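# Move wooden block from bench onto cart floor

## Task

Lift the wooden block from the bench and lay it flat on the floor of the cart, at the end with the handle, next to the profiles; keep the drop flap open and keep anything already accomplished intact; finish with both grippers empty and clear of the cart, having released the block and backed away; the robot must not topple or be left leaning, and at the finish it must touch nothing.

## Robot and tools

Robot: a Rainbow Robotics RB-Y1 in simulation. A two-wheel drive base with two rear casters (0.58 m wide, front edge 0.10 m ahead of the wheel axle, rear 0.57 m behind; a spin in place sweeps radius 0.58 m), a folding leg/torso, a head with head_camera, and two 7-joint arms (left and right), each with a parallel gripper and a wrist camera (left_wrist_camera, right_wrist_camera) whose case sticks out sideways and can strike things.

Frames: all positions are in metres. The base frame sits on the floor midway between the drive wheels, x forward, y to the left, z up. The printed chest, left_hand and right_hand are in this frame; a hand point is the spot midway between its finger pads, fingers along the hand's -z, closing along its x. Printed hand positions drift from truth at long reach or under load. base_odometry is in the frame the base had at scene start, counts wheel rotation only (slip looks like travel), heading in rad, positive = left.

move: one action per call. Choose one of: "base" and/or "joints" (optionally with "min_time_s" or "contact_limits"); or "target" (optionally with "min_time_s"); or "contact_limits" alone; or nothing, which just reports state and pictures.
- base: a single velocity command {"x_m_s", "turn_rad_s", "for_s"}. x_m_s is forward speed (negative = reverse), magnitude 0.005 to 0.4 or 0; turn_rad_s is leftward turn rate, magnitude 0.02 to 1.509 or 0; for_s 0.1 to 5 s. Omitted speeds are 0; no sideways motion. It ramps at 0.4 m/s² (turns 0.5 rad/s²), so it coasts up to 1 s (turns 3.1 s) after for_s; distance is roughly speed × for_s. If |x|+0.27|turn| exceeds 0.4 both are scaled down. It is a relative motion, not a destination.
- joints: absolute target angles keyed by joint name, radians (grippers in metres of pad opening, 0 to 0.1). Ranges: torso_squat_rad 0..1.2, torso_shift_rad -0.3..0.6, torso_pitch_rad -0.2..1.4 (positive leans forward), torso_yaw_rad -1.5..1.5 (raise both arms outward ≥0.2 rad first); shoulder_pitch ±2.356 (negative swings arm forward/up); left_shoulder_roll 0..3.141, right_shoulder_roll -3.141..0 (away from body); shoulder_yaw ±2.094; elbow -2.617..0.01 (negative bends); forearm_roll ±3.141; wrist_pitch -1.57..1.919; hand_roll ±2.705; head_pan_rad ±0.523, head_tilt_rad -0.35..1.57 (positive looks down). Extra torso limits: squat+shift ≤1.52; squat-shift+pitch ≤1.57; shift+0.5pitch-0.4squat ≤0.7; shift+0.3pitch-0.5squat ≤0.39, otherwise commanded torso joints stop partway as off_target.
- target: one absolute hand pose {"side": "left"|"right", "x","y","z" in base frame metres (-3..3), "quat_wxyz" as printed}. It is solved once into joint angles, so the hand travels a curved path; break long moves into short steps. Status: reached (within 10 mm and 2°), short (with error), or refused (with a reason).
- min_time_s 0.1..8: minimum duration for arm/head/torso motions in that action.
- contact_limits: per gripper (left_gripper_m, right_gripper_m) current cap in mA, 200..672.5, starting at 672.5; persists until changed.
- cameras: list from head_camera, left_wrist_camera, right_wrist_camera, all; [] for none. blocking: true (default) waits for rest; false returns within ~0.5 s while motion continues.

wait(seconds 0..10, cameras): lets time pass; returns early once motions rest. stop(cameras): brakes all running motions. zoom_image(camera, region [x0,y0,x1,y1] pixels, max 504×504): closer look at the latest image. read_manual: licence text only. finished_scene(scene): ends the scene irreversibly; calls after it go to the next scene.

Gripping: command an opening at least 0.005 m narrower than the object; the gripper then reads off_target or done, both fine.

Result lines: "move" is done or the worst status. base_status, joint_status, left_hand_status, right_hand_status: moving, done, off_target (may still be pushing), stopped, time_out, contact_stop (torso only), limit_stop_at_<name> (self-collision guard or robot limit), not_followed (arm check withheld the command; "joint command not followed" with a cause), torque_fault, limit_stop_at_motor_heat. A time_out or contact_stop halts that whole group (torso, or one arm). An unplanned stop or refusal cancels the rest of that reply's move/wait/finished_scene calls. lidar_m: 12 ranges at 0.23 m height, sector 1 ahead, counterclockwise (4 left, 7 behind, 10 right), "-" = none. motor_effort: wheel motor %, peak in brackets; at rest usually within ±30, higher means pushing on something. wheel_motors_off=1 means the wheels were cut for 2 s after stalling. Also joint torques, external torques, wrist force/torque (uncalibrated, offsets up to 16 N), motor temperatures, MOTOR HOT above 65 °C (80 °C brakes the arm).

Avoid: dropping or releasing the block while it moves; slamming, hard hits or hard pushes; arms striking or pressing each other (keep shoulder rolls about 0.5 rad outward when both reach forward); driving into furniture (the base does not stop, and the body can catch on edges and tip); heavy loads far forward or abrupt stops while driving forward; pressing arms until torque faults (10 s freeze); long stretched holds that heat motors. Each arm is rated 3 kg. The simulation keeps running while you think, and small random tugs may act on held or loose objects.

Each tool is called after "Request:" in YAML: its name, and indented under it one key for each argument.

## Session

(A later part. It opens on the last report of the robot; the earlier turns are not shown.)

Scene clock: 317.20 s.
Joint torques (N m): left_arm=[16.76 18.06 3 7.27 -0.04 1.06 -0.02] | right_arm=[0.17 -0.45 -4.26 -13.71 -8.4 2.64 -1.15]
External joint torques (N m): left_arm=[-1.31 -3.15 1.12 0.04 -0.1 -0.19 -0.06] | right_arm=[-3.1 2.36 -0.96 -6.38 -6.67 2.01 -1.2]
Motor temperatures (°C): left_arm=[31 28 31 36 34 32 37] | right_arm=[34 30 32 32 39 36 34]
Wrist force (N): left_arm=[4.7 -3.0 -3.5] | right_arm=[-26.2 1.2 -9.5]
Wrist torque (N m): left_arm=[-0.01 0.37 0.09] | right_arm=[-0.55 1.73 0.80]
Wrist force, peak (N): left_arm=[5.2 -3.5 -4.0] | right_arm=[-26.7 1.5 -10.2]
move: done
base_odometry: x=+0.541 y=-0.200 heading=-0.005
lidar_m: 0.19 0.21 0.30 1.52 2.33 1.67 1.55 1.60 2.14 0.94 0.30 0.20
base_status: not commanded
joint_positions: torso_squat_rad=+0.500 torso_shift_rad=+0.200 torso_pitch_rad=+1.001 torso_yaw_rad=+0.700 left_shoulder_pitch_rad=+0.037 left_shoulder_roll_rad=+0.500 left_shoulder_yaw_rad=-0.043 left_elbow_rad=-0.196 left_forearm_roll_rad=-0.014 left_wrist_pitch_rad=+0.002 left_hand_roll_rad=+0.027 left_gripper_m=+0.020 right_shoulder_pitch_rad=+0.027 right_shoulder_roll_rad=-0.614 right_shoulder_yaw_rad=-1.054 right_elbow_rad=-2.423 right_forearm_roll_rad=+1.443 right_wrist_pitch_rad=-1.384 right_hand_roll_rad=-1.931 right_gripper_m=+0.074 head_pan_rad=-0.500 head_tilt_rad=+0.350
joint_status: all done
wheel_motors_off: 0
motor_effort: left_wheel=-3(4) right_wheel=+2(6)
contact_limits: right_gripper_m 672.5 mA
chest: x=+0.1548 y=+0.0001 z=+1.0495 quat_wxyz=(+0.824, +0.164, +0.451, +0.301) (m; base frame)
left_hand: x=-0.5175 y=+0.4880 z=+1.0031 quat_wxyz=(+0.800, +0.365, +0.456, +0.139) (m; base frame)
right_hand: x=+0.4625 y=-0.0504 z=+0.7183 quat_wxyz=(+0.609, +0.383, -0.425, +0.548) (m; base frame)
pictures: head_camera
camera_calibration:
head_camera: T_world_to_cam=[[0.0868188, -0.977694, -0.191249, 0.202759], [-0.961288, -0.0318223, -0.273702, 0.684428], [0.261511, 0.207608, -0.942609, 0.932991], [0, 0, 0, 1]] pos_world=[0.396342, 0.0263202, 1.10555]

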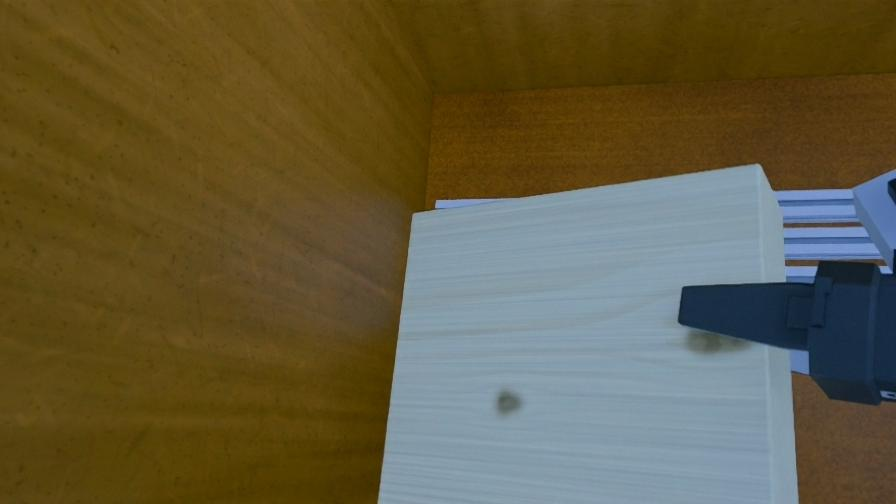

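Request:
move:
  joints: {"torso_squat_rad": 0.8, "torso_shift_rad": 0.25}
  min_time_s: 3
  cameras: ["head_camera"]

Request:
move:
  target: {"side": "right", "x": 0.450, "y": -0.045, "z": 0.50, "quat_wxyz": [0.6087, 0.3838, -0.4262, 0.5481]}
  min_time_s: 3
  cameras: ["head_camera"]

Scene clock: 321.63 s.
Joint torques (N m): left_arm=[16.31 18.76 2.81 7.32 0.04 1.06 0.1] | right_arm=[-27.06 -4.38 3.57 -6.12 -8.36 2.64 -1.13]
External joint torques (N m): left_arm=[-1.69 -2.36 0.94 0.11 -0.02 -0.18 0.06] | right_arm=[-30.36 -1.41 6.96 1.13 -6.64 1.6 -1.18]
Motor temperatures (°C): left_arm=[31 28 31 36 34 32 37] | right_arm=[34 30 32 32 39 36 34]
Wrist force (N): left_arm=[4.5 -4.0 -3.3] | right_arm=[-25.6 0.9 -10.0]
Wrist torque (N m): left_arm=[0.10 0.37 0.05] | right_arm=[-0.89 1.61 0.79]
Wrist force, peak (N): left_arm=[6.9 -3.7 -5.8] | right_arm=[-34.2 -1.8 -10.1]
move: contact_stop
base_odometry: x=+0.541 y=-0.200 heading=-0.006
lidar_m: 0.19 0.21 0.29 1.52 2.33 1.66 1.55 1.59 2.13 0.96 0.30 0.21
base_status: not commanded
joint_positions: torso_squat_rad=+0.790 torso_shift_rad=+0.243 torso_pitch_rad=+0.987 torso_yaw_rad=+0.694 left_shoulder_pitch_rad=+0.037 left_shoulder_roll_rad=+0.500 left_shoulder_yaw_rad=-0.043 left_elbow_rad=-0.196 left_forearm_roll_rad=-0.014 left_wrist_pitch_rad=+0.002 left_hand_roll_rad=+0.027 left_gripper_m=+0.020 right_shoulder_pitch_rad=+0.034 right_shoulder_roll_rad=-0.613 right_shoulder_yaw_rad=-1.056 right_elbow_rad=-2.425 right_forearm_roll_rad=+1.443 right_wrist_pitch_rad=-1.384 right_hand_roll_rad=-1.931 right_gripper_m=+0.074 head_pan_rad=-0.500 head_tilt_rad=+0.350
joint_status: torso_squat_rad contact_stop (moved +0.290 of +0.300); torso_shift_rad contact_stop (moved +0.042 of +0.050)
wheel_motors_off: 0
motor_effort: left_wheel=-4(16) right_wheel=+14(44)
contact_limits: right_gripper_m 672.5 mA
chest: x=+0.1485 y=+0.0009 z=+0.9295 quat_wxyz=(+0.828, +0.160, +0.446, +0.300) (m; base frame)
left_hand: x=-0.5219 y=+0.4900 z=+0.8706 quat_wxyz=(+0.804, +0.362, +0.450, +0.139) (m; base frame)
right_hand: x=+0.4593 y=-0.0533 z=+0.6019 quat_wxyz=(+0.610, +0.377, -0.426, +0.552) (m; base frame)
pictures: head_camera
camera_calibration:
head_camera: T_world_to_cam=[[0.0870947, -0.979066, -0.183966, 0.174349], [-0.957459, -0.0312702, -0.286869, 0.657278], [0.275111, 0.201124, -0.94014, 0.816967], [0, 0, 0, 1]] pos_world=[0.389375, 0.02694, 0.98869]

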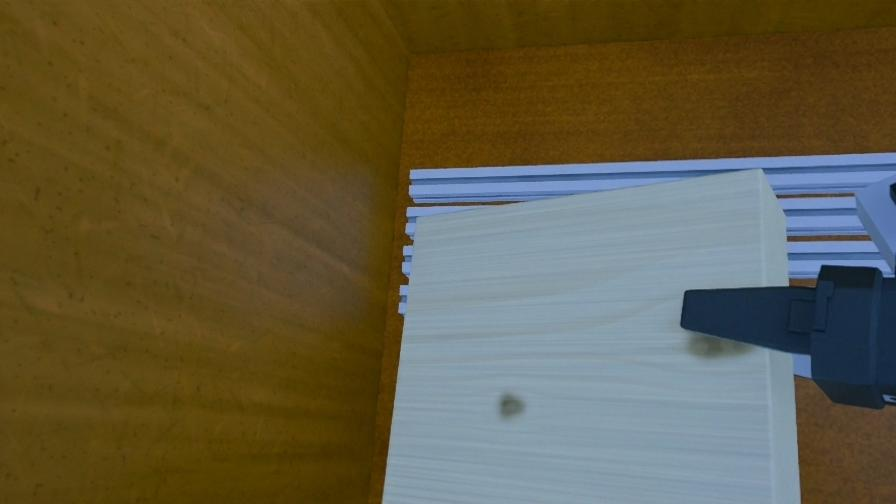

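not run: a stop that you did not command came earlier in this reply.

Request:
move:
  joints: {"torso_squat_rad": 0.6, "torso_shift_rad": 0.22, "torso_pitch_rad": 1.0, "torso_yaw_rad": 0.7}
  min_time_s: 2
  cameras: []

Request:
move:
  target: {"side": "right", "x": 0.455, "y": -0.045, "z": 0.60, "quat_wxyz": [0.6087, 0.3838, -0.4262, 0.5481]}
  min_time_s: 2.5
  cameras: ["head_camera"]

Scene clock: 339.50 s.
Joint torques (N m): left_arm=[16.51 18.63 2.94 7.2 0.1 1.12 0.04] | right_arm=[-2.76 -3.71 -2.17 -13.07 -8.48 2.61 -0.87]
External joint torques (N m): left_arm=[-1.56 -2.58 1.06 -0.03 0.04 -0.13 -0.01] | right_arm=[-6.05 -0.91 1.13 -5.75 -6.75 1.98 -0.92]
Motor temperatures (°C): left_arm=[31 29 31 36 34 32 37] | right_arm=[35 30 32 32 39 37 34]
Wrist force (N): left_arm=[5.0 -3.6 -3.6] | right_arm=[-26.4 1.8 -9.6]
Wrist torque (N m): left_arm=[0.04 0.41 0.04] | right_arm=[-0.62 1.65 0.86]
Wrist force, peak (N): left_arm=[5.6 -3.7 -4.3] | right_arm=[-28.9 0.9 -9.6]
move: done
base_odometry: x=+0.541 y=-0.200 heading=-0.005
lidar_m: 0.19 0.21 0.28 1.53 2.34 1.68 1.54 1.60 2.13 0.95 0.30 0.20
base_status: not commanded
joint_positions: torso_squat_rad=+0.600 torso_shift_rad=+0.220 torso_pitch_rad=+1.001 torso_yaw_rad=+0.700 left_shoulder_pitch_rad=+0.037 left_shoulder_roll_rad=+0.500 left_shoulder_yaw_rad=-0.043 left_elbow_rad=-0.196 left_forearm_roll_rad=-0.014 left_wrist_pitch_rad=+0.002 left_hand_roll_rad=+0.027 left_gripper_m=+0.020 right_shoulder_pitch_rad=+0.028 right_shoulder_roll_rad=-0.613 right_shoulder_yaw_rad=-1.055 right_elbow_rad=-2.424 right_forearm_roll_rad=+1.443 right_wrist_pitch_rad=-1.384 right_hand_roll_rad=-1.931 right_gripper_m=+0.074 head_pan_rad=-0.500 head_tilt_rad=+0.350
joint_status: all done
wheel_motors_off: 0
motor_effort: left_wheel=-3(4) right_wheel=+4(18)
contact_limits: right_gripper_m 672.5 mA
chest: x=+0.1588 y=+0.0001 z=+1.0112 quat_wxyz=(+0.824, +0.164, +0.451, +0.301) (m; base frame)
left_hand: x=-0.5135 y=+0.4879 z=+0.9647 quat_wxyz=(+0.800, +0.365, +0.456, +0.139) (m; base frame)
right_hand: x=+0.4663 y=-0.0506 z=+0.6798 quat_wxyz=(+0.610, +0.383, -0.425, +0.548) (m; base frame)
pictures: none
No camera images: "cameras" was empty.

Scene clock: 342.33 s.
Joint torques (N m): left_arm=[16.88 18.6 2.84 7.1 -0.05 1.17 -0.1] | right_arm=[-2.86 0.43 -0.06 -14.02 -8.63 0.1 -0.72]
External joint torques (N m): left_arm=[-1.19 -2.61 0.96 -0.13 -0.11 -0.09 -0.14] | right_arm=[-6.21 2.44 2.66 -6.03 -6.8 0 -0.76]
Motor temperatures (°C): left_arm=[31 29 31 36 34 32 37] | right_arm=[35 30 32 32 39 37 34]
Wrist force (N): left_arm=[5.0 -3.6 -3.2] | right_arm=[-26.8 1.0 -9.3]
Wrist torque (N m): left_arm=[0.07 0.42 0.03] | right_arm=[-0.63 1.67 0.83]
Wrist force, peak (N): left_arm=[5.3 -4.3 -3.7] | right_arm=[-27.0 1.0 -9.8]
move: done
base_odometry: x=+0.541 y=-0.200 heading=-0.005
lidar_m: 0.20 0.21 0.30 1.52 2.35 1.67 1.55 1.59 2.13 0.93 0.29 0.20
base_status: not commanded
joint_positions: torso_squat_rad=+0.600 torso_shift_rad=+0.220 torso_pitch_rad=+1.001 torso_yaw_rad=+0.700 left_shoulder_pitch_rad=+0.037 left_shoulder_roll_rad=+0.500 left_shoulder_yaw_rad=-0.043 left_elbow_rad=-0.196 left_forearm_roll_rad=-0.014 left_wrist_pitch_rad=+0.002 left_hand_roll_rad=+0.027 left_gripper_m=+0.020 right_shoulder_pitch_rad=-0.005 right_shoulder_roll_rad=-0.532 right_shoulder_yaw_rad=-0.913 right_elbow_rad=-2.178 right_forearm_roll_rad=+1.527 right_wrist_pitch_rad=-1.357 right_hand_roll_rad=-1.627 right_gripper_m=+0.074 head_pan_rad=-0.500 head_tilt_rad=+0.350
joint_status: all done
wheel_motors_off: 0
motor_effort: left_wheel=-5(5) right_wheel=+4(7)
contact_limits: right_gripper_m 672.5 mA
chest: x=+0.1588 y=+0.0001 z=+1.0112 quat_wxyz=(+0.824, +0.164, +0.451, +0.301) (m; base frame)
left_hand: x=-0.5135 y=+0.4879 z=+0.9647 quat_wxyz=(+0.800, +0.365, +0.456, +0.139) (m; base frame)
right_hand: x=+0.4548 y=-0.0458 z=+0.5990 quat_wxyz=(+0.610, +0.383, -0.425, +0.549) (m; base frame)
right_hand_status: reached (checked arc, planned for 2.5 s): 1 mm and 0.2 deg off.
pictures: head_camera
camera_calibration:
head_camera: T_world_to_cam=[[0.0867826, -0.977719, -0.191141, 0.195032], [-0.961322, -0.0318434, -0.273578, 0.67772], [0.261396, 0.20749, -0.942666, 0.89588], [0, 0, 0, 1]] pos_world=[0.400403, 0.0263814, 1.0672]

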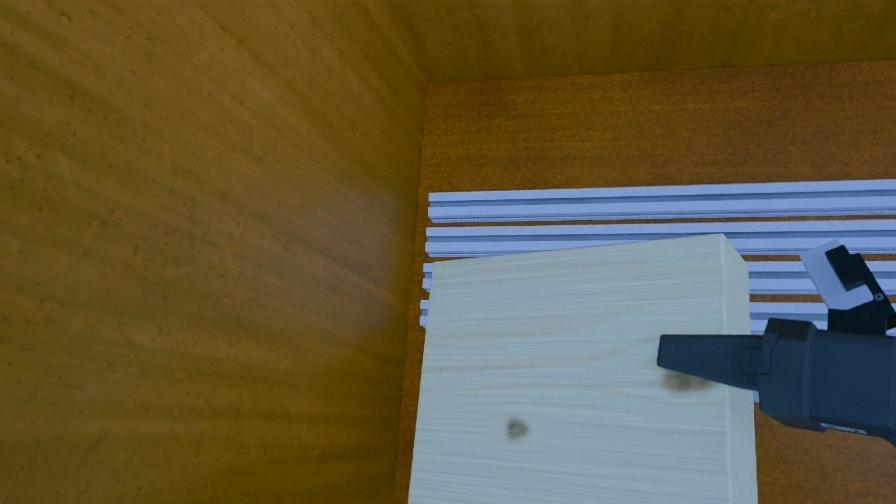

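Request:
move:
  target: {"side": "right", "x": 0.439, "y": -0.045, "z": 0.52, "quat_wxyz": [0.6087, 0.3838, -0.4262, 0.5481]}
  min_time_s: 2.5
  cameras: ["head_camera"]

Request:
move:
  target: {"side": "right", "x": 0.439, "y": -0.045, "z": 0.45, "quat_wxyz": [0.6087, 0.3838, -0.4262, 0.5481]}
  min_time_s: 2.5
  cameras: ["head_camera"]

Scene clock: 349.63 s.
Joint torques (N m): left_arm=[16.77 18.7 3.03 7.18 0.01 1.1 0] | right_arm=[-2.7 1.78 0.13 -13.3 -8.29 -2.32 -0.68]
External joint torques (N m): left_arm=[-1.3 -2.51 1.15 -0.05 -0.05 -0.16 -0.05] | right_arm=[-6.03 3.46 2.36 -5.71 -6.53 -1.89 -0.72]
Motor temperatures (°C): left_arm=[31 29 31 36 34 32 37] | right_arm=[35 30 31 32 39 36 34]
Wrist force (N): left_arm=[5.3 -3.2 -4.1] | right_arm=[-26.1 1.1 -9.4]
Wrist torque (N m): left_arm=[0.03 0.45 0.06] | right_arm=[-0.60 1.77 0.82]
Wrist force, peak (N): left_arm=[5.8 -3.2 -4.1] | right_arm=[-27.0 1.1 -9.4]
move: done
base_odometry: x=+0.541 y=-0.200 heading=-0.005
lidar_m: 0.20 0.20 0.28 1.51 2.34 1.68 1.54 1.60 2.13 0.93 0.29 0.20
base_status: not commanded
joint_positions: torso_squat_rad=+0.600 torso_shift_rad=+0.220 torso_pitch_rad=+1.001 torso_yaw_rad=+0.700 left_shoulder_pitch_rad=+0.037 left_shoulder_roll_rad=+0.500 left_shoulder_yaw_rad=-0.043 left_elbow_rad=-0.196 left_forearm_roll_rad=-0.014 left_wrist_pitch_rad=+0.002 left_hand_roll_rad=+0.027 left_gripper_m=+0.020 right_shoulder_pitch_rad=-0.067 right_shoulder_roll_rad=-0.511 right_shoulder_yaw_rad=-0.836 right_elbow_rad=-1.866 right_forearm_roll_rad=+1.545 right_wrist_pitch_rad=-1.333 right_hand_roll_rad=-1.329 right_gripper_m=+0.074 head_pan_rad=-0.500 head_tilt_rad=+0.350
joint_status: all done
wheel_motors_off: 0
motor_effort: left_wheel=-3(5) right_wheel=+4(6)
contact_limits: right_gripper_m 672.5 mA
chest: x=+0.1588 y=+0.0001 z=+1.0112 quat_wxyz=(+0.824, +0.164, +0.451, +0.301) (m; base frame)
left_hand: x=-0.5135 y=+0.4879 z=+0.9647 quat_wxyz=(+0.800, +0.365, +0.456, +0.139) (m; base frame)
right_hand: x=+0.4387 y=-0.0459 z=+0.5191 quat_wxyz=(+0.610, +0.383, -0.425, +0.549) (m; base frame)
right_hand_status: reached (checked arc, planned for 2.5 s): 1 mm and 0.2 deg off.
pictures: head_camera
camera_calibration:
head_camera: T_world_to_cam=[[0.0867864, -0.977718, -0.191145, 0.195036], [-0.961321, -0.0318448, -0.273585, 0.677726], [0.261401, 0.207495, -0.942664, 0.895879], [0, 0, 0, 1]] pos_world=[0.400401, 0.0263818, 1.06721]

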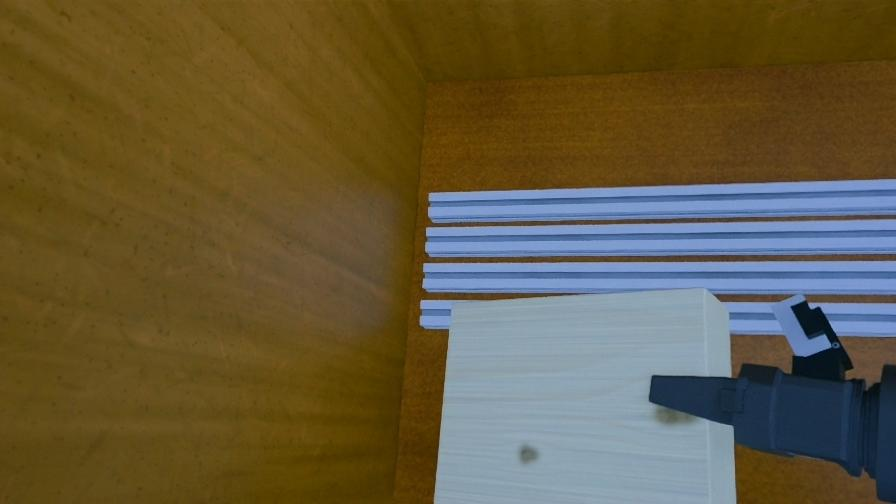

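Scene clock: 352.47 s.
Joint torques (N m): left_arm=[16.45 18.53 2.64 7.19 0.01 1.19 0.1] | right_arm=[-22.7 31.1 13.25 14.32 -7.91 -4.14 -0.63]
External joint torques (N m): left_arm=[-1.59 -2.6 0.76 -0.03 -0.05 -0.06 0.06] | right_arm=[-25 33.96 15.31 21.06 -6.3 -3.33 -0.67]
Motor temperatures (°C): left_arm=[31 29 31 36 34 32 37] | right_arm=[35 30 32 32 39 37 34]
Wrist force (N): left_arm=[5.1 -3.6 -4.4] | right_arm=[-26.0 1.7 -10.2]
Wrist torque (N m): left_arm=[0.08 0.47 0.03] | right_arm=[-0.56 1.65 0.83]
Wrist force, peak (N): left_arm=[5.6 -3.7 -4.0] | right_arm=[-27.9 1.5 -10.1]
move: done
base_odometry: x=+0.541 y=-0.200 heading=-0.005
lidar_m: 0.18 0.21 0.29 1.52 2.33 1.65 1.55 1.60 2.13 0.93 0.30 0.21
base_status: not commanded
joint_positions: torso_squat_rad=+0.601 torso_shift_rad=+0.217 torso_pitch_rad=+0.992 torso_yaw_rad=+0.698 left_shoulder_pitch_rad=+0.037 left_shoulder_roll_rad=+0.500 left_shoulder_yaw_rad=-0.043 left_elbow_rad=-0.196 left_forearm_roll_rad=-0.014 left_wrist_pitch_rad=+0.002 left_hand_roll_rad=+0.027 left_gripper_m=+0.020 right_shoulder_pitch_rad=-0.187 right_shoulder_roll_rad=-0.579 right_shoulder_yaw_rad=-0.793 right_elbow_rad=-1.506 right_forearm_roll_rad=+1.535 right_wrist_pitch_rad=-1.323 right_hand_roll_rad=-1.083 right_gripper_m=+0.074 head_pan_rad=-0.500 head_tilt_rad=+0.350
joint_status: all done
wheel_motors_off: 0
motor_effort: left_wheel=-10(10) right_wheel=-18(20)
contact_limits: right_gripper_m 672.5 mA
chest: x=+0.1554 y=+0.0017 z=+1.0138 quat_wxyz=(+0.827, +0.161, +0.448, +0.301) (m; base frame)
left_hand: x=-0.5167 y=+0.4890 z=+0.9589 quat_wxyz=(+0.803, +0.362, +0.453, +0.140) (m; base frame)
right_hand: x=+0.4425 y=-0.0499 z=+0.4555 quat_wxyz=(+0.607, +0.375, -0.426, +0.556) (m; base frame)
right_hand_status: reached (checked arc, planned for 2.5 s): 8 mm and 1.4 deg off.
pictures: head_camera
camera_calibration:
head_camera: T_world_to_cam=[[0.0889886, -0.978525, -0.185932, 0.191792], [-0.958743, -0.0335515, -0.282288, 0.68362], [0.269987, 0.203381, -0.941139, 0.895988], [0, 0, 0, 1]] pos_world=[0.396443, 0.0283825, 1.07189]

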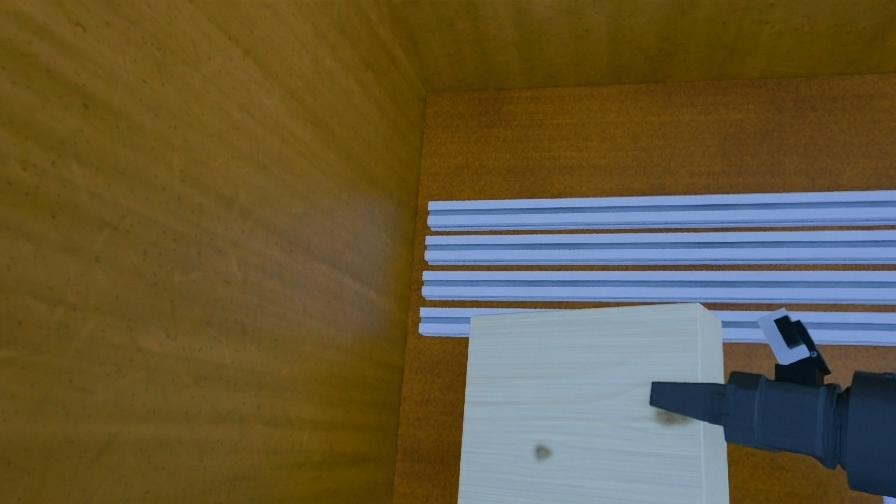

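Request:
move:
  target: {"side": "right", "x": 0.445, "y": -0.05, "z": 0.53, "quat_wxyz": [0.6087, 0.3838, -0.4262, 0.5481]}
  min_time_s: 2
  cameras: []

Request:
move:
  target: {"side": "right", "x": 0.51, "y": -0.06, "z": 0.53, "quat_wxyz": [0.6087, 0.3838, -0.4262, 0.5481]}
  min_time_s: 2
  cameras: ["head_camera"]

Request:
move:
  joints: {"torso_squat_rad": 0.1, "torso_shift_rad": 0.1, "torso_pitch_rad": 1.0, "torso_yaw_rad": 0.7}
  min_time_s: 3
  cameras: ["head_camera"]

Scene clock: 367.73 s.
Joint torques (N m): left_arm=[16.65 18.81 3.05 7.18 -0.04 1.07 0.01] | right_arm=[0.81 0.99 -2.83 -14.54 -8.76 -2.58 -1.17]
External joint torques (N m): left_arm=[-1.42 -2.4 1.17 -0.05 -0.1 -0.18 -0.03] | right_arm=[-2.42 3.03 -0.42 -6.96 -6.98 -2.16 -1.21]
Motor temperatures (°C): left_arm=[31 29 31 36 34 32 37] | right_arm=[35 31 32 32 39 37 34]
Wrist force (N): left_arm=[5.1 -2.9 -3.9] | right_arm=[-26.2 0.8 -9.0]
Wrist torque (N m): left_arm=[0.00 0.40 0.05] | right_arm=[-0.54 1.68 0.83]
Wrist force, peak (N): left_arm=[5.2 -3.4 -4.4] | right_arm=[-27.5 1.8 -9.4]
move: done
base_odometry: x=+0.541 y=-0.200 heading=-0.005
lidar_m: 0.18 0.19 0.27 1.52 2.32 1.67 1.54 1.60 2.14 0.94 0.29 0.20
base_status: not commanded
joint_positions: torso_squat_rad=+0.600 torso_shift_rad=+0.220 torso_pitch_rad=+1.001 torso_yaw_rad=+0.700 left_shoulder_pitch_rad=+0.037 left_shoulder_roll_rad=+0.500 left_shoulder_yaw_rad=-0.043 left_elbow_rad=-0.196 left_forearm_roll_rad=-0.014 left_wrist_pitch_rad=+0.002 left_hand_roll_rad=+0.027 left_gripper_m=+0.020 right_shoulder_pitch_rad=-0.070 right_shoulder_roll_rad=-0.531 right_shoulder_yaw_rad=-0.847 right_elbow_rad=-1.857 right_forearm_roll_rad=+1.520 right_wrist_pitch_rad=-1.349 right_hand_roll_rad=-1.341 right_gripper_m=+0.074 head_pan_rad=-0.500 head_tilt_rad=+0.350
joint_status: all done
wheel_motors_off: 0
motor_effort: left_wheel=-4(10) right_wheel=+1(31)
contact_limits: right_gripper_m 672.5 mA
chest: x=+0.1587 y=+0.0002 z=+1.0113 quat_wxyz=(+0.824, +0.164, +0.451, +0.301) (m; base frame)
left_hand: x=-0.5137 y=+0.4879 z=+0.9646 quat_wxyz=(+0.800, +0.365, +0.456, +0.139) (m; base frame)
right_hand: x=+0.4437 y=-0.0496 z=+0.5238 quat_wxyz=(+0.608, +0.389, -0.427, +0.545) (m; base frame)
right_hand_status: reached (checked arc, planned for 2.0 s): 6 mm and 0.7 deg off.
pictures: none
No camera images: "cameras" was empty.

Scene clock: 370.07 s.
Joint torques (N m): left_arm=[16.62 18.45 2.61 7.12 0.06 1.05 0.05] | right_arm=[-5.72 -6.93 -4.82 -13.34 -8.97 -1.68 -1.02]
External joint torques (N m): left_arm=[-1.45 -2.76 0.73 -0.11 0 -0.21 0.01] | right_arm=[-6.57 -1.52 -1.61 -5.63 -7.16 -1.44 -1.07]
Motor temperatures (°C): left_arm=[31 29 31 36 34 32 37] | right_arm=[35 31 32 32 39 37 34]
Wrist force (N): left_arm=[5.1 -2.7 -4.3] | right_arm=[-26.0 1.2 -9.6]
Wrist torque (N m): left_arm=[-0.08 0.42 0.08] | right_arm=[-0.57 1.71 0.83]
Wrist force, peak (N): left_arm=[5.5 -3.8 -4.4] | right_arm=[-26.8 0.8 -9.6]
move: done
base_odometry: x=+0.541 y=-0.200 heading=-0.005
lidar_m: 0.19 0.20 0.28 1.51 2.33 1.67 1.55 1.61 2.14 0.94 0.28 0.20
base_status: not commanded
joint_positions: torso_squat_rad=+0.600 torso_shift_rad=+0.220 torso_pitch_rad=+1.001 torso_yaw_rad=+0.700 left_shoulder_pitch_rad=+0.037 left_shoulder_roll_rad=+0.500 left_shoulder_yaw_rad=-0.043 left_elbow_rad=-0.196 left_forearm_roll_rad=-0.014 left_wrist_pitch_rad=+0.002 left_hand_roll_rad=+0.027 left_gripper_m=+0.020 right_shoulder_pitch_rad=-0.186 right_shoulder_roll_rad=-0.709 right_shoulder_yaw_rad=-0.857 right_elbow_rad=-1.746 right_forearm_roll_rad=+1.513 right_wrist_pitch_rad=-1.368 right_hand_roll_rad=-1.439 right_gripper_m=+0.074 head_pan_rad=-0.500 head_tilt_rad=+0.350
joint_status: all done
wheel_motors_off: 0
motor_effort: left_wheel=-4(5) right_wheel=+0(2)
contact_limits: right_gripper_m 672.5 mA
chest: x=+0.1587 y=+0.0001 z=+1.0113 quat_wxyz=(+0.824, +0.164, +0.451, +0.301) (m; base frame)
left_hand: x=-0.5136 y=+0.4879 z=+0.9646 quat_wxyz=(+0.800, +0.365, +0.456, +0.139) (m; base frame)
right_hand: x=+0.5090 y=-0.0607 z=+0.5291 quat_wxyz=(+0.610, +0.383, -0.424, +0.548) (m; base frame)
right_hand_status: reached (checked arc, planned for 2.0 s): 1 mm and 0.3 deg off.
pictures: head_camera
camera_calibration:
head_camera: T_world_to_cam=[[0.086917, -0.977722, -0.191063, 0.194994], [-0.961241, -0.0319366, -0.273852, 0.677908], [0.261649, 0.20746, -0.942603, 0.895879], [0, 0, 0, 1]] pos_world=[0.400279, 0.0264408, 1.06736]

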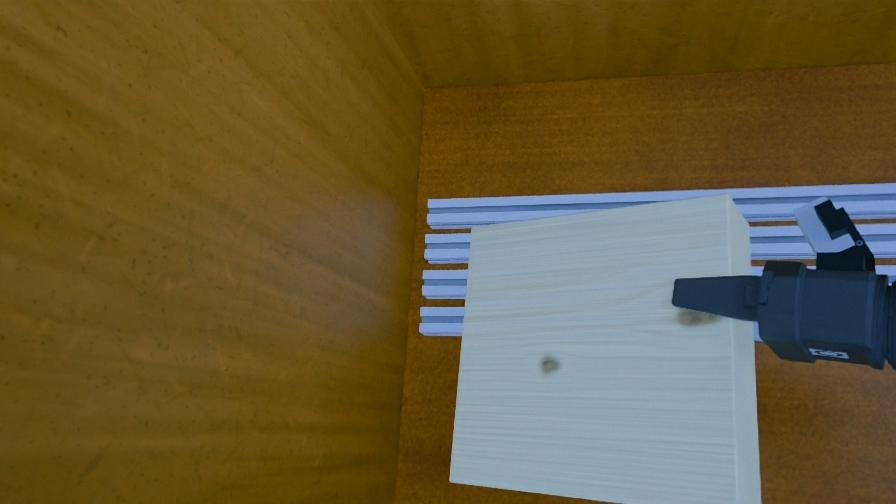

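Scene clock: 373.37 s.
Joint torques (N m): left_arm=[16.75 18.69 2.93 7.09 0.06 1.07 -0.05] | right_arm=[-5.55 -7.05 -5.21 -13.54 -8.98 -1.64 -1.04]
External joint torques (N m): left_arm=[-1.32 -2.52 1.05 -0.14 0 -0.18 -0.1] | right_arm=[-6.4 -1.65 -2 -5.83 -7.17 -1.4 -1.08]
Motor temperatures (°C): left_arm=[31 29 31 36 34 32 37] | right_arm=[35 31 32 32 39 37 34]
Wrist force (N): left_arm=[5.4 -3.2 -4.2] | right_arm=[-26.6 0.7 -9.7]
Wrist torque (N m): left_arm=[-0.01 0.48 0.04] | right_arm=[-0.55 1.63 0.83]
Wrist force, peak (N): left_arm=[5.5 -2.8 -4.6] | right_arm=[-27.2 1.0 -9.9]
move: done
base_odometry: x=+0.541 y=-0.200 heading=-0.005
lidar_m: 0.19 0.20 0.27 1.52 2.34 1.67 1.54 1.60 2.14 0.95 0.30 0.20
base_status: not commanded
joint_positions: torso_squat_rad=+0.100 torso_shift_rad=+0.100 torso_pitch_rad=+1.001 torso_yaw_rad=+0.700 left_shoulder_pitch_rad=+0.037 left_shoulder_roll_rad=+0.500 left_shoulder_yaw_rad=-0.043 left_elbow_rad=-0.196 left_forearm_roll_rad=-0.014 left_wrist_pitch_rad=+0.002 left_hand_roll_rad=+0.027 left_gripper_m=+0.020 right_shoulder_pitch_rad=-0.186 right_shoulder_roll_rad=-0.709 right_shoulder_yaw_rad=-0.857 right_elbow_rad=-1.746 right_forearm_roll_rad=+1.513 right_wrist_pitch_rad=-1.368 right_hand_roll_rad=-1.439 right_gripper_m=+0.074 head_pan_rad=-0.500 head_tilt_rad=+0.350
joint_status: all done
wheel_motors_off: 0
motor_effort: left_wheel=-3(4) right_wheel=+4(4)
contact_limits: right_gripper_m 672.5 mA
chest: x=+0.1023 y=+0.0002 z=+1.1404 quat_wxyz=(+0.824, +0.164, +0.451, +0.301) (m; base frame)
left_hand: x=-0.5700 y=+0.4879 z=+1.0940 quat_wxyz=(+0.800, +0.365, +0.456, +0.139) (m; base frame)
right_hand: x=+0.4525 y=-0.0606 z=+0.6581 quat_wxyz=(+0.610, +0.383, -0.424, +0.548) (m; base frame)
pictures: head_camera
camera_calibration:
head_camera: T_world_to_cam=[[0.0868483, -0.977721, -0.191097, 0.224631], [-0.961337, -0.0319335, -0.273517, 0.658694], [0.261321, 0.207463, -0.942693, 1.03247], [0, 0, 0, 1]] pos_world=[0.343911, 0.0264607, 1.19639]

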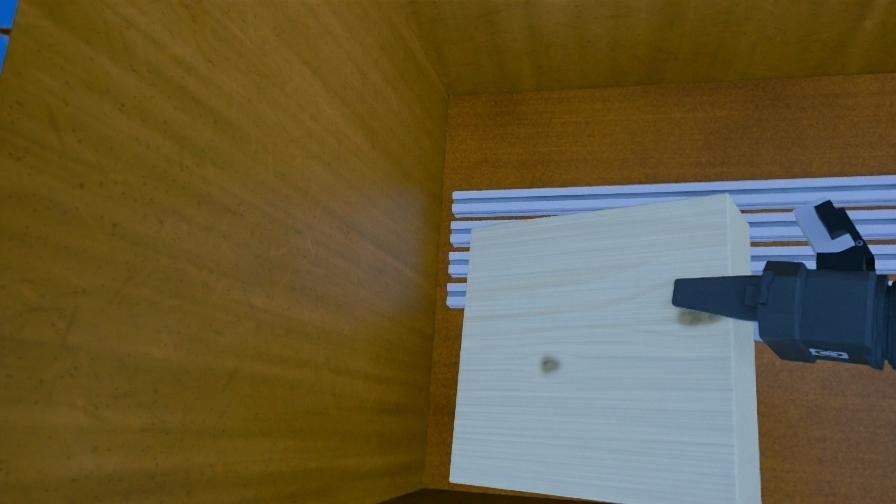

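Request:
move:
  target: {"side": "right", "x": 0.48, "y": -0.12, "z": 0.69, "quat_wxyz": [0.6087, 0.3838, -0.4262, 0.5481]}
  min_time_s: 2
  cameras: []

Request:
move:
  joints: {"right_shoulder_pitch_rad": 0.05, "right_shoulder_roll_rad": -1.05, "right_shoulder_yaw_rad": -0.7, "right_elbow_rad": -1.7, "right_forearm_roll_rad": 1.0, "right_wrist_pitch_rad": -1.2, "right_hand_roll_rad": -1.1}
  min_time_s: 3
  cameras: ["head_camera"]

Scene clock: 381.93 s.
Joint torques (N m): left_arm=[16.88 18.7 2.8 7.17 -0.01 1.18 0.03] | right_arm=[-1.6 -10.86 -7.52 -11.9 -9.1 -1.35 -1.06]
External joint torques (N m): left_arm=[-1.19 -2.51 0.92 -0.06 -0.07 -0.08 -0.01] | right_arm=[-3.08 -3.04 -2.87 -4.71 -7.24 -1.17 -1.11]
Motor temperatures (°C): left_arm=[31 29 31 36 34 32 37] | right_arm=[34 31 32 32 39 37 34]
Wrist force (N): left_arm=[5.2 -3.4 -3.7] | right_arm=[-26.7 1.2 -9.6]
Wrist torque (N m): left_arm=[0.05 0.45 0.08] | right_arm=[-0.56 1.64 0.85]
Wrist force, peak (N): left_arm=[5.7 -3.9 -4.2] | right_arm=[-27.0 1.4 -9.8]
move: done
base_odometry: x=+0.541 y=-0.200 heading=-0.005
lidar_m: 0.19 0.19 0.28 1.51 2.32 1.67 1.55 1.61 2.13 0.95 0.28 0.20
base_status: not commanded
joint_positions: torso_squat_rad=+0.100 torso_shift_rad=+0.100 torso_pitch_rad=+1.001 torso_yaw_rad=+0.700 left_shoulder_pitch_rad=+0.037 left_shoulder_roll_rad=+0.500 left_shoulder_yaw_rad=-0.043 left_elbow_rad=-0.196 left_forearm_roll_rad=-0.014 left_wrist_pitch_rad=+0.002 left_hand_roll_rad=+0.027 left_gripper_m=+0.020 right_shoulder_pitch_rad=-0.143 right_shoulder_roll_rad=-0.835 right_shoulder_yaw_rad=-1.013 right_elbow_rad=-1.690 right_forearm_roll_rad=+1.390 right_wrist_pitch_rad=-1.485 right_hand_roll_rad=-1.475 right_gripper_m=+0.074 head_pan_rad=-0.500 head_tilt_rad=+0.350
joint_status: all done
wheel_motors_off: 0
motor_effort: left_wheel=-4(4) right_wheel=+3(4)
contact_limits: right_gripper_m 672.5 mA
chest: x=+0.1023 y=+0.0001 z=+1.1404 quat_wxyz=(+0.824, +0.164, +0.451, +0.301) (m; base frame)
left_hand: x=-0.5700 y=+0.4879 z=+1.0940 quat_wxyz=(+0.800, +0.365, +0.456, +0.139) (m; base frame)
right_hand: x=+0.4796 y=-0.1197 z=+0.6892 quat_wxyz=(+0.610, +0.383, -0.426, +0.548) (m; base frame)
right_hand_status: reached (checked arc, planned for 2.0 s): 1 mm and 0.1 deg off.
pictures: none
No camera images: "cameras" was empty.

Scene clock: 385.23 s.
Joint torques (N m): left_arm=[16.43 18.82 2.65 7.11 -0.02 1.07 -0.01] | right_arm=[-2.85 -9.37 -5.8 -14.82 -8.75 -2.61 -0.67]
External joint torques (N m): left_arm=[-1.64 -2.39 0.77 -0.12 -0.08 -0.18 -0.05] | right_arm=[-3.47 -2.13 -0.26 -8.04 -7.04 -2.1 -0.72]
Motor temperatures (°C): left_arm=[31 29 31 36 34 32 37] | right_arm=[34 31 32 32 39 37 34]
Wrist force (N): left_arm=[4.6 -3.6 -4.0] | right_arm=[-27.3 6.3 -5.3]
Wrist torque (N m): left_arm=[0.04 0.36 0.05] | right_arm=[-0.01 1.69 0.89]
Wrist force, peak (N): left_arm=[6.1 -2.7 -4.4] | right_arm=[-27.9 6.1 -5.6]
move: done
base_odometry: x=+0.541 y=-0.200 heading=-0.005
lidar_m: 0.19 0.21 0.27 1.52 2.33 1.65 1.54 1.59 2.13 0.94 0.28 0.20
base_status: not commanded
joint_positions: torso_squat_rad=+0.100 torso_shift_rad=+0.100 torso_pitch_rad=+1.001 torso_yaw_rad=+0.700 left_shoulder_pitch_rad=+0.037 left_shoulder_roll_rad=+0.500 left_shoulder_yaw_rad=-0.043 left_elbow_rad=-0.196 left_forearm_roll_rad=-0.014 left_wrist_pitch_rad=+0.002 left_hand_roll_rad=+0.027 left_gripper_m=+0.020 right_shoulder_pitch_rad=+0.051 right_shoulder_roll_rad=-1.049 right_shoulder_yaw_rad=-0.700 right_elbow_rad=-1.698 right_forearm_roll_rad=+1.002 right_wrist_pitch_rad=-1.199 right_hand_roll_rad=-1.100 right_gripper_m=+0.074 head_pan_rad=-0.500 head_tilt_rad=+0.350
joint_status: all done
wheel_motors_off: 0
motor_effort: left_wheel=-3(4) right_wheel=+2(5)
contact_limits: right_gripper_m 672.5 mA
chest: x=+0.1023 y=+0.0001 z=+1.1404 quat_wxyz=(+0.824, +0.164, +0.451, +0.301) (m; base frame)
left_hand: x=-0.5700 y=+0.4879 z=+1.0940 quat_wxyz=(+0.800, +0.365, +0.456, +0.139) (m; base frame)
right_hand: x=+0.4575 y=-0.0579 z=+0.7098 quat_wxyz=(+0.479, +0.412, -0.490, +0.601) (m; base frame)
pictures: head_camera
camera_calibration:
head_camera: T_world_to_cam=[[0.0868488, -0.977709, -0.19116, 0.224676], [-0.961338, -0.0319176, -0.273514, 0.658692], [0.261316, 0.207523, -0.942681, 1.03246], [0, 0, 0, 1]] pos_world=[0.343914, 0.0264322, 1.19639]

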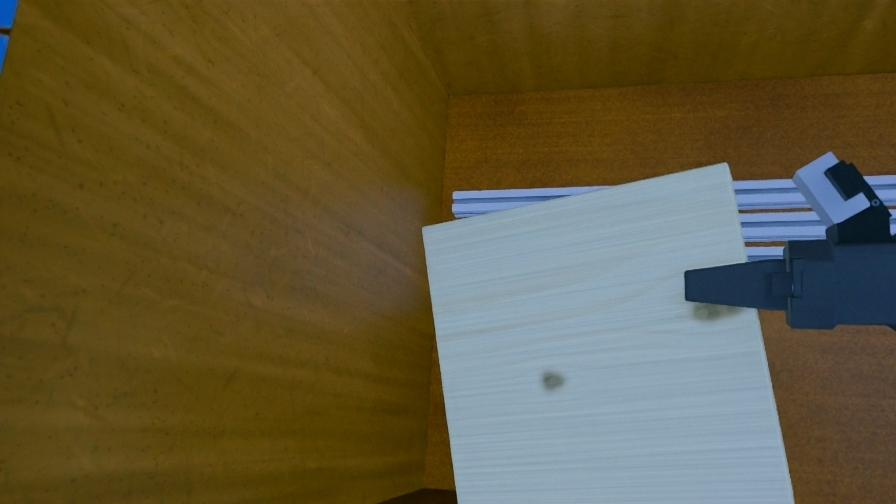

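Request:
move:
  target: {"side": "right", "x": 0.47, "y": -0.13, "z": 0.68, "quat_wxyz": [0.6087, 0.3838, -0.4262, 0.5481]}
  min_time_s: 2
  cameras: []

Request:
move:
  joints: {"right_shoulder_pitch_rad": 0.28, "right_shoulder_roll_rad": -1.38, "right_shoulder_yaw_rad": -0.55, "right_elbow_rad": -1.6, "right_forearm_roll_rad": 0.35, "right_wrist_pitch_rad": -0.97, "right_hand_roll_rad": -0.72}
  min_time_s: 3
  cameras: ["head_camera"]

Scene clock: 388.67 s.
Joint torques (N m): left_arm=[16.64 18.64 2.82 7.12 0.02 1.16 -0.02] | right_arm=[-0.06 -5.77 -9.94 -12.32 -7.88 -2.93 -1.13]
External joint torques (N m): left_arm=[-1.43 -2.58 0.94 -0.12 -0.04 -0.09 -0.06] | right_arm=[-3 0.36 -3.59 -6.41 -6.26 -2.41 -1.18]
Motor temperatures (°C): left_arm=[31 29 31 36 34 32 37] | right_arm=[34 31 32 32 39 37 34]
Wrist force (N): left_arm=[4.7 -2.7 -3.6] | right_arm=[-26.3 0.7 -9.5]
Wrist torque (N m): left_arm=[-0.06 0.38 0.07] | right_arm=[-0.49 1.70 0.85]
Wrist force, peak (N): left_arm=[5.4 -3.4 -4.8] | right_arm=[-27.7 6.6 -5.0]
move: done
base_odometry: x=+0.541 y=-0.200 heading=-0.005
lidar_m: 0.19 0.20 0.28 1.52 2.33 1.66 1.54 1.59 2.13 0.93 0.29 0.20
base_status: not commanded
joint_positions: torso_squat_rad=+0.100 torso_shift_rad=+0.100 torso_pitch_rad=+1.001 torso_yaw_rad=+0.700 left_shoulder_pitch_rad=+0.037 left_shoulder_roll_rad=+0.500 left_shoulder_yaw_rad=-0.043 left_elbow_rad=-0.196 left_forearm_roll_rad=-0.014 left_wrist_pitch_rad=+0.002 left_hand_roll_rad=+0.027 left_gripper_m=+0.020 right_shoulder_pitch_rad=+0.211 right_shoulder_roll_rad=-1.027 right_shoulder_yaw_rad=-0.862 right_elbow_rad=-1.650 right_forearm_roll_rad=+1.020 right_wrist_pitch_rad=-1.156 right_hand_roll_rad=-1.277 right_gripper_m=+0.074 head_pan_rad=-0.500 head_tilt_rad=+0.350
joint_status: all done
wheel_motors_off: 0
motor_effort: left_wheel=-3(4) right_wheel=+2(4)
contact_limits: right_gripper_m 672.5 mA
chest: x=+0.1023 y=+0.0001 z=+1.1404 quat_wxyz=(+0.824, +0.164, +0.451, +0.301) (m; base frame)
left_hand: x=-0.5700 y=+0.4879 z=+1.0940 quat_wxyz=(+0.800, +0.365, +0.456, +0.139) (m; base frame)
right_hand: x=+0.4696 y=-0.1302 z=+0.6791 quat_wxyz=(+0.609, +0.384, -0.426, +0.548) (m; base frame)
right_hand_status: reached (checked arc, planned for 2.0 s): 1 mm and 0.1 deg off.
pictures: none
No camera images: "cameras" was empty.

Scene clock: 391.97 s.
Joint torques (N m): left_arm=[16.72 18.84 2.7 7.05 -0.01 1.13 -0.09] | right_arm=[-5.78 -10.76 -9.89 -13.17 -6.91 -5.64 -0.71]
External joint torques (N m): left_arm=[-1.35 -2.37 0.82 -0.18 -0.07 -0.13 -0.14] | right_arm=[-4.72 -3.36 -2.99 -7.9 -5.72 -4.46 -0.75]
Motor temperatures (°C): left_arm=[31 29 31 36 34 32 37] | right_arm=[34 31 32 32 39 37 34]
Wrist force (N): left_arm=[5.0 -3.6 -3.7] | right_arm=[-27.7 5.9 -2.3]
Wrist torque (N m): left_arm=[0.08 0.45 0.06] | right_arm=[0.10 1.76 0.89]
Wrist force, peak (N): left_arm=[5.6 -3.8 -4.4] | right_arm=[-28.4 6.2 -1.7]
move: done
base_odometry: x=+0.541 y=-0.200 heading=-0.005
lidar_m: 0.19 0.20 0.27 1.53 2.33 1.67 1.54 1.59 2.15 0.93 0.29 0.20
base_status: not commanded
joint_positions: torso_squat_rad=+0.100 torso_shift_rad=+0.100 torso_pitch_rad=+1.001 torso_yaw_rad=+0.700 left_shoulder_pitch_rad=+0.037 left_shoulder_roll_rad=+0.500 left_shoulder_yaw_rad=-0.043 left_elbow_rad=-0.196 left_forearm_roll_rad=-0.014 left_wrist_pitch_rad=+0.002 left_hand_roll_rad=+0.027 left_gripper_m=+0.020 right_shoulder_pitch_rad=+0.281 right_shoulder_roll_rad=-1.379 right_shoulder_yaw_rad=-0.549 right_elbow_rad=-1.598 right_forearm_roll_rad=+0.351 right_wrist_pitch_rad=-0.969 right_hand_roll_rad=-0.720 right_gripper_m=+0.074 head_pan_rad=-0.500 head_tilt_rad=+0.350
joint_status: all done
wheel_motors_off: 0
motor_effort: left_wheel=-3(4) right_wheel=+3(4)
contact_limits: right_gripper_m 672.5 mA
chest: x=+0.1023 y=+0.0001 z=+1.1404 quat_wxyz=(+0.824, +0.164, +0.451, +0.301) (m; base frame)
left_hand: x=-0.5700 y=+0.4879 z=+1.0940 quat_wxyz=(+0.800, +0.365, +0.456, +0.139) (m; base frame)
right_hand: x=+0.4983 y=-0.0560 z=+0.7282 quat_wxyz=(+0.484, +0.419, -0.539, +0.548) (m; base frame)
pictures: head_camera
camera_calibration:
head_camera: T_world_to_cam=[[0.0868457, -0.977705, -0.191184, 0.224694], [-0.961341, -0.0319097, -0.273507, 0.658687], [0.261309, 0.207545, -0.942679, 1.03246], [0, 0, 0, 1]] pos_world=[0.343919, 0.0264218, 1.19639]

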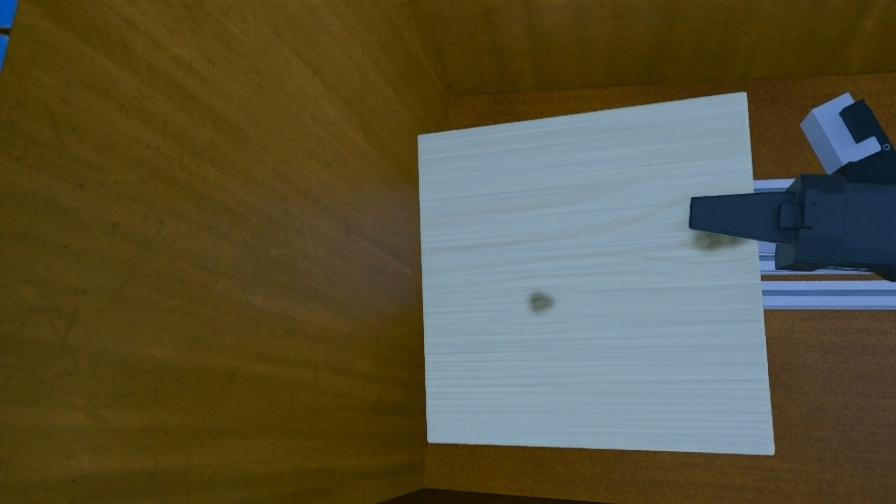

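Request:
move:
  target: {"side": "right", "x": 0.455, "y": -0.06, "z": 0.66, "quat_wxyz": [0.6087, 0.3838, -0.4262, 0.5481]}
  min_time_s: 2
  cameras: []

Request:
move:
  joints: {"torso_squat_rad": 0.6, "torso_shift_rad": 0.22}
  min_time_s: 3
  cameras: ["head_camera"]

Scene clock: 395.83 s.
Joint torques (N m): left_arm=[16.6 18.36 2.75 7.18 0.03 1.06 0.08] | right_arm=[-3.44 -3.15 -8.27 -15.04 -4.49 -5.61 -1.25]
External joint torques (N m): left_arm=[-1.47 -2.85 0.87 -0.05 -0.03 -0.2 0.04] | right_arm=[-3.86 1.18 -2.35 -9.54 -3.72 -4.45 -1.29]
Motor temperatures (°C): left_arm=[31 29 31 36 34 32 37] | right_arm=[34 31 32 32 39 37 34]
Wrist force (N): left_arm=[4.6 -3.5 -4.5] | right_arm=[-26.6 1.7 -9.5]
Wrist torque (N m): left_arm=[0.05 0.36 0.03] | right_arm=[-0.54 1.63 0.84]
Wrist force, peak (N): left_arm=[5.4 -3.5 -4.6] | right_arm=[-28.1 6.3 -2.5]
move: done
base_odometry: x=+0.541 y=-0.200 heading=-0.005
lidar_m: 0.19 0.19 0.29 1.53 2.33 1.67 1.54 1.60 2.14 0.95 0.29 0.20
base_status: not commanded
joint_positions: torso_squat_rad=+0.100 torso_shift_rad=+0.100 torso_pitch_rad=+1.001 torso_yaw_rad=+0.700 left_shoulder_pitch_rad=+0.037 left_shoulder_roll_rad=+0.500 left_shoulder_yaw_rad=-0.043 left_elbow_rad=-0.196 left_forearm_roll_rad=-0.014 left_wrist_pitch_rad=+0.002 left_hand_roll_rad=+0.027 left_gripper_m=+0.020 right_shoulder_pitch_rad=+0.462 right_shoulder_roll_rad=-1.365 right_shoulder_yaw_rad=-0.510 right_elbow_rad=-1.741 right_forearm_roll_rad=+0.452 right_wrist_pitch_rad=-0.632 right_hand_roll_rad=-0.881 right_gripper_m=+0.074 head_pan_rad=-0.500 head_tilt_rad=+0.350
joint_status: all done
wheel_motors_off: 0
motor_effort: left_wheel=-2(4) right_wheel=+1(4)
contact_limits: right_gripper_m 672.5 mA
chest: x=+0.1023 y=+0.0001 z=+1.1404 quat_wxyz=(+0.824, +0.164, +0.451, +0.301) (m; base frame)
left_hand: x=-0.5700 y=+0.4879 z=+1.0940 quat_wxyz=(+0.800, +0.365, +0.456, +0.139) (m; base frame)
right_hand: x=+0.4548 y=-0.0610 z=+0.6588 quat_wxyz=(+0.610, +0.383, -0.425, +0.548) (m; base frame)
right_hand_status: reached (checked arc, planned for 2.0 s): 2 mm and 0.2 deg off.
pictures: none
No camera images: "cameras" was empty.

Scene clock: 399.13 s.
Joint torques (N m): left_arm=[16.58 18.86 2.84 7.02 -0.04 1.07 -0.09] | right_arm=[-3.91 -3.12 -8.53 -15.03 -4.52 -5.86 -1.26]
External joint torques (N m): left_arm=[-1.5 -2.35 0.96 -0.21 -0.1 -0.19 -0.13] | right_arm=[-4.33 1.21 -2.6 -9.54 -3.75 -4.71 -1.31]
Motor temperatures (°C): left_arm=[31 29 31 36 34 32 37] | right_arm=[34 30 32 32 39 37 34]
Wrist force (N): left_arm=[4.4 -3.1 -3.8] | right_arm=[-26.9 1.4 -9.5]
Wrist torque (N m): left_arm=[-0.01 0.33 0.05] | right_arm=[-0.54 1.58 0.83]
Wrist force, peak (N): left_arm=[5.5 -3.7 -4.2] | right_arm=[-27.2 1.9 -9.9]
move: done
base_odometry: x=+0.541 y=-0.200 heading=-0.005
lidar_m: 0.19 0.19 0.28 1.53 2.33 1.67 1.54 1.60 2.13 0.94 0.29 0.20
base_status: not commanded
joint_positions: torso_squat_rad=+0.600 torso_shift_rad=+0.220 torso_pitch_rad=+1.001 torso_yaw_rad=+0.700 left_shoulder_pitch_rad=+0.037 left_shoulder_roll_rad=+0.500 left_shoulder_yaw_rad=-0.043 left_elbow_rad=-0.196 left_forearm_roll_rad=-0.014 left_wrist_pitch_rad=+0.002 left_hand_roll_rad=+0.027 left_gripper_m=+0.020 right_shoulder_pitch_rad=+0.462 right_shoulder_roll_rad=-1.365 right_shoulder_yaw_rad=-0.510 right_elbow_rad=-1.741 right_forearm_roll_rad=+0.452 right_wrist_pitch_rad=-0.631 right_hand_roll_rad=-0.881 right_gripper_m=+0.074 head_pan_rad=-0.500 head_tilt_rad=+0.350
joint_status: all done
wheel_motors_off: 0
motor_effort: left_wheel=-3(4) right_wheel=+3(6)
contact_limits: right_gripper_m 672.5 mA
chest: x=+0.1588 y=+0.0001 z=+1.0113 quat_wxyz=(+0.824, +0.164, +0.451, +0.301) (m; base frame)
left_hand: x=-0.5135 y=+0.4879 z=+0.9648 quat_wxyz=(+0.800, +0.365, +0.456, +0.139) (m; base frame)
right_hand: x=+0.5114 y=-0.0611 z=+0.5297 quat_wxyz=(+0.610, +0.383, -0.426, +0.549) (m; base frame)
pictures: head_camera
camera_calibration:
head_camera: T_world_to_cam=[[0.0868682, -0.977705, -0.191173, 0.195061], [-0.961308, -0.0319096, -0.27362, 0.677779], [0.26142, 0.207546, -0.942648, 0.895887], [0, 0, 0, 1]] pos_world=[0.400408, 0.0264022, 1.06725]

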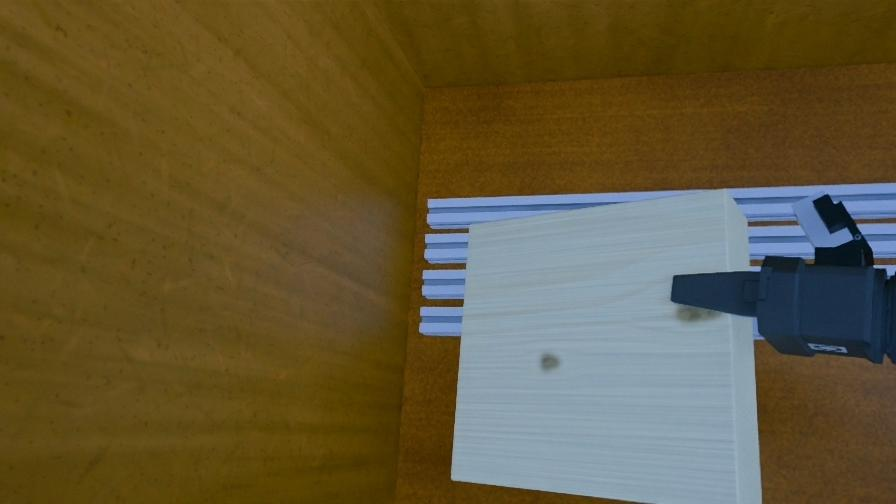

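Now move to x 0.44 and lower.

Request:
move:
  target: {"side": "right", "x": 0.439, "y": -0.04, "z": 0.50, "quat_wxyz": [0.6087, 0.3838, -0.4262, 0.5481]}
  min_time_s: 2.5
  cameras: ["head_camera"]

Request:
move:
  target: {"side": "right", "x": 0.439, "y": -0.04, "z": 0.44, "quat_wxyz": [0.6087, 0.3838, -0.4262, 0.5481]}
  min_time_s: 2.5
  cameras: ["head_camera"]

Scene clock: 403.43 s.
Joint torques (N m): left_arm=[16.83 18.89 3.28 7.07 -0.04 1.16 0.03] | right_arm=[-3.45 -1.37 -4.11 -16.95 -3.52 -6.53 -0.6]
External joint torques (N m): left_arm=[-1.24 -2.32 1.39 -0.16 -0.1 -0.1 -0.01] | right_arm=[-5.99 1.99 -0.24 -10.58 -2.98 -5.17 -0.65]
Motor temperatures (°C): left_arm=[31 29 31 36 34 32 37] | right_arm=[34 30 32 32 38 37 34]
Wrist force (N): left_arm=[4.5 -3.1 -3.8] | right_arm=[-26.6 1.1 -9.9]
Wrist torque (N m): left_arm=[0.03 0.38 0.03] | right_arm=[-0.48 1.64 0.84]
Wrist force, peak (N): left_arm=[5.4 -3.5 -4.4] | right_arm=[-26.8 1.7 -10.1]
move: done
base_odometry: x=+0.541 y=-0.200 heading=-0.005
lidar_m: 0.19 0.20 0.27 1.53 2.33 1.66 1.54 1.60 2.13 0.95 0.29 0.19
base_status: not commanded
joint_positions: torso_squat_rad=+0.600 torso_shift_rad=+0.220 torso_pitch_rad=+1.001 torso_yaw_rad=+0.700 left_shoulder_pitch_rad=+0.037 left_shoulder_roll_rad=+0.500 left_shoulder_yaw_rad=-0.043 left_elbow_rad=-0.196 left_forearm_roll_rad=-0.014 left_wrist_pitch_rad=+0.002 left_hand_roll_rad=+0.027 left_gripper_m=+0.020 right_shoulder_pitch_rad=+0.377 right_shoulder_roll_rad=-1.223 right_shoulder_yaw_rad=-0.295 right_elbow_rad=-1.774 right_forearm_roll_rad=+0.494 right_wrist_pitch_rad=-0.557 right_hand_roll_rad=-0.719 right_gripper_m=+0.074 head_pan_rad=-0.500 head_tilt_rad=+0.350
joint_status: all done
wheel_motors_off: 0
motor_effort: left_wheel=-3(4) right_wheel=+3(4)
contact_limits: right_gripper_m 672.5 mA
chest: x=+0.1588 y=+0.0001 z=+1.0113 quat_wxyz=(+0.824, +0.164, +0.451, +0.301) (m; base frame)
left_hand: x=-0.5135 y=+0.4879 z=+0.9648 quat_wxyz=(+0.800, +0.365, +0.456, +0.139) (m; base frame)
right_hand: x=+0.4387 y=-0.0412 z=+0.4986 quat_wxyz=(+0.610, +0.382, -0.425, +0.549) (m; base frame)
right_hand_status: reached (checked arc, planned for 2.5 s): 2 mm and 0.3 deg off.
pictures: head_camera
camera_calibration:
head_camera: T_world_to_cam=[[0.0868713, -0.977705, -0.191172, 0.19506], [-0.961304, -0.0319096, -0.273636, 0.677787], [0.261435, 0.207546, -0.942643, 0.895885], [0, 0, 0, 1]] pos_world=[0.400399, 0.0264022, 1.06726]

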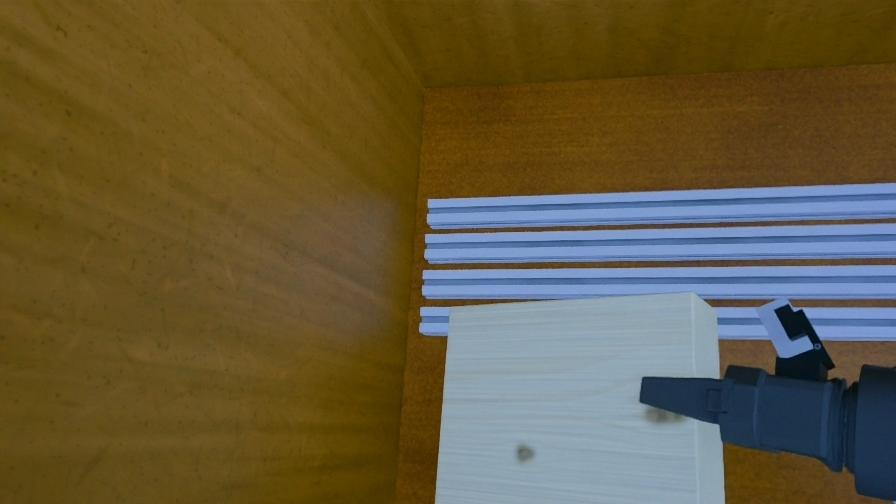

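Scene clock: 406.27 s.
Joint torques (N m): left_arm=[16.71 19.12 2.78 7.21 0.02 1.14 -0.06] | right_arm=[-3.95 -2.93 -3.45 -14.16 -4.02 -7.25 -0.6]
External joint torques (N m): left_arm=[-1.36 -2.09 0.9 -0.02 -0.04 -0.12 -0.1] | right_arm=[-5.85 2.4 -0.09 -8.61 -3.42 -5.78 -0.65]
Motor temperatures (°C): left_arm=[31 29 31 36 34 32 37] | right_arm=[34 30 32 32 38 37 34]
Wrist force (N): left_arm=[5.0 -3.2 -3.9] | right_arm=[-26.5 1.7 -9.7]
Wrist torque (N m): left_arm=[0.03 0.47 0.03] | right_arm=[-0.57 1.64 0.83]
Wrist force, peak (N): left_arm=[5.5 -3.2 -4.8] | right_arm=[-27.1 1.5 -10.1]
move: done
base_odometry: x=+0.541 y=-0.200 heading=-0.005
lidar_m: 0.19 0.20 0.28 1.51 2.33 1.66 1.55 1.59 2.14 0.96 0.30 0.19
base_status: not commanded
joint_positions: torso_squat_rad=+0.600 torso_shift_rad=+0.220 torso_pitch_rad=+1.001 torso_yaw_rad=+0.700 left_shoulder_pitch_rad=+0.037 left_shoulder_roll_rad=+0.500 left_shoulder_yaw_rad=-0.043 left_elbow_rad=-0.196 left_forearm_roll_rad=-0.014 left_wrist_pitch_rad=+0.002 left_hand_roll_rad=+0.027 left_gripper_m=+0.020 right_shoulder_pitch_rad=+0.098 right_shoulder_roll_rad=-1.177 right_shoulder_yaw_rad=-0.098 right_elbow_rad=-1.446 right_forearm_roll_rad=+0.493 right_wrist_pitch_rad=-0.702 right_hand_roll_rad=-0.619 right_gripper_m=+0.074 head_pan_rad=-0.500 head_tilt_rad=+0.350
joint_status: all done
wheel_motors_off: 0
motor_effort: left_wheel=-3(4) right_wheel=+3(4)
contact_limits: right_gripper_m 672.5 mA
chest: x=+0.1588 y=+0.0001 z=+1.0113 quat_wxyz=(+0.824, +0.164, +0.451, +0.301) (m; base frame)
left_hand: x=-0.5135 y=+0.4879 z=+0.9648 quat_wxyz=(+0.800, +0.365, +0.456, +0.139) (m; base frame)
right_hand: x=+0.4386 y=-0.0411 z=+0.4389 quat_wxyz=(+0.610, +0.382, -0.424, +0.549) (m; base frame)
right_hand_status: reached (checked arc, planned for 2.5 s): 2 mm and 0.3 deg off.
pictures: head_camera
camera_calibration:
head_camera: T_world_to_cam=[[0.0868724, -0.977705, -0.191172, 0.19506], [-0.961302, -0.0319096, -0.273642, 0.67779], [0.26144, 0.207546, -0.942642, 0.895884], [0, 0, 0, 1]] pos_world=[0.400396, 0.0264022, 1.06726]

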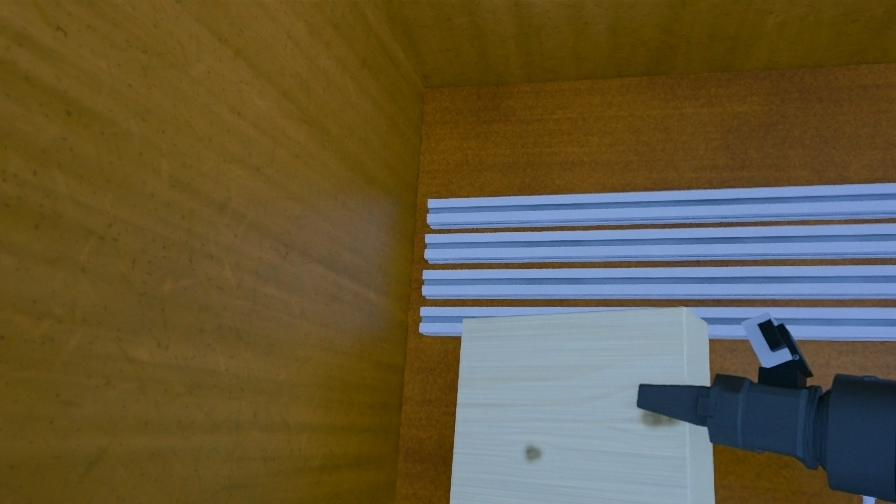

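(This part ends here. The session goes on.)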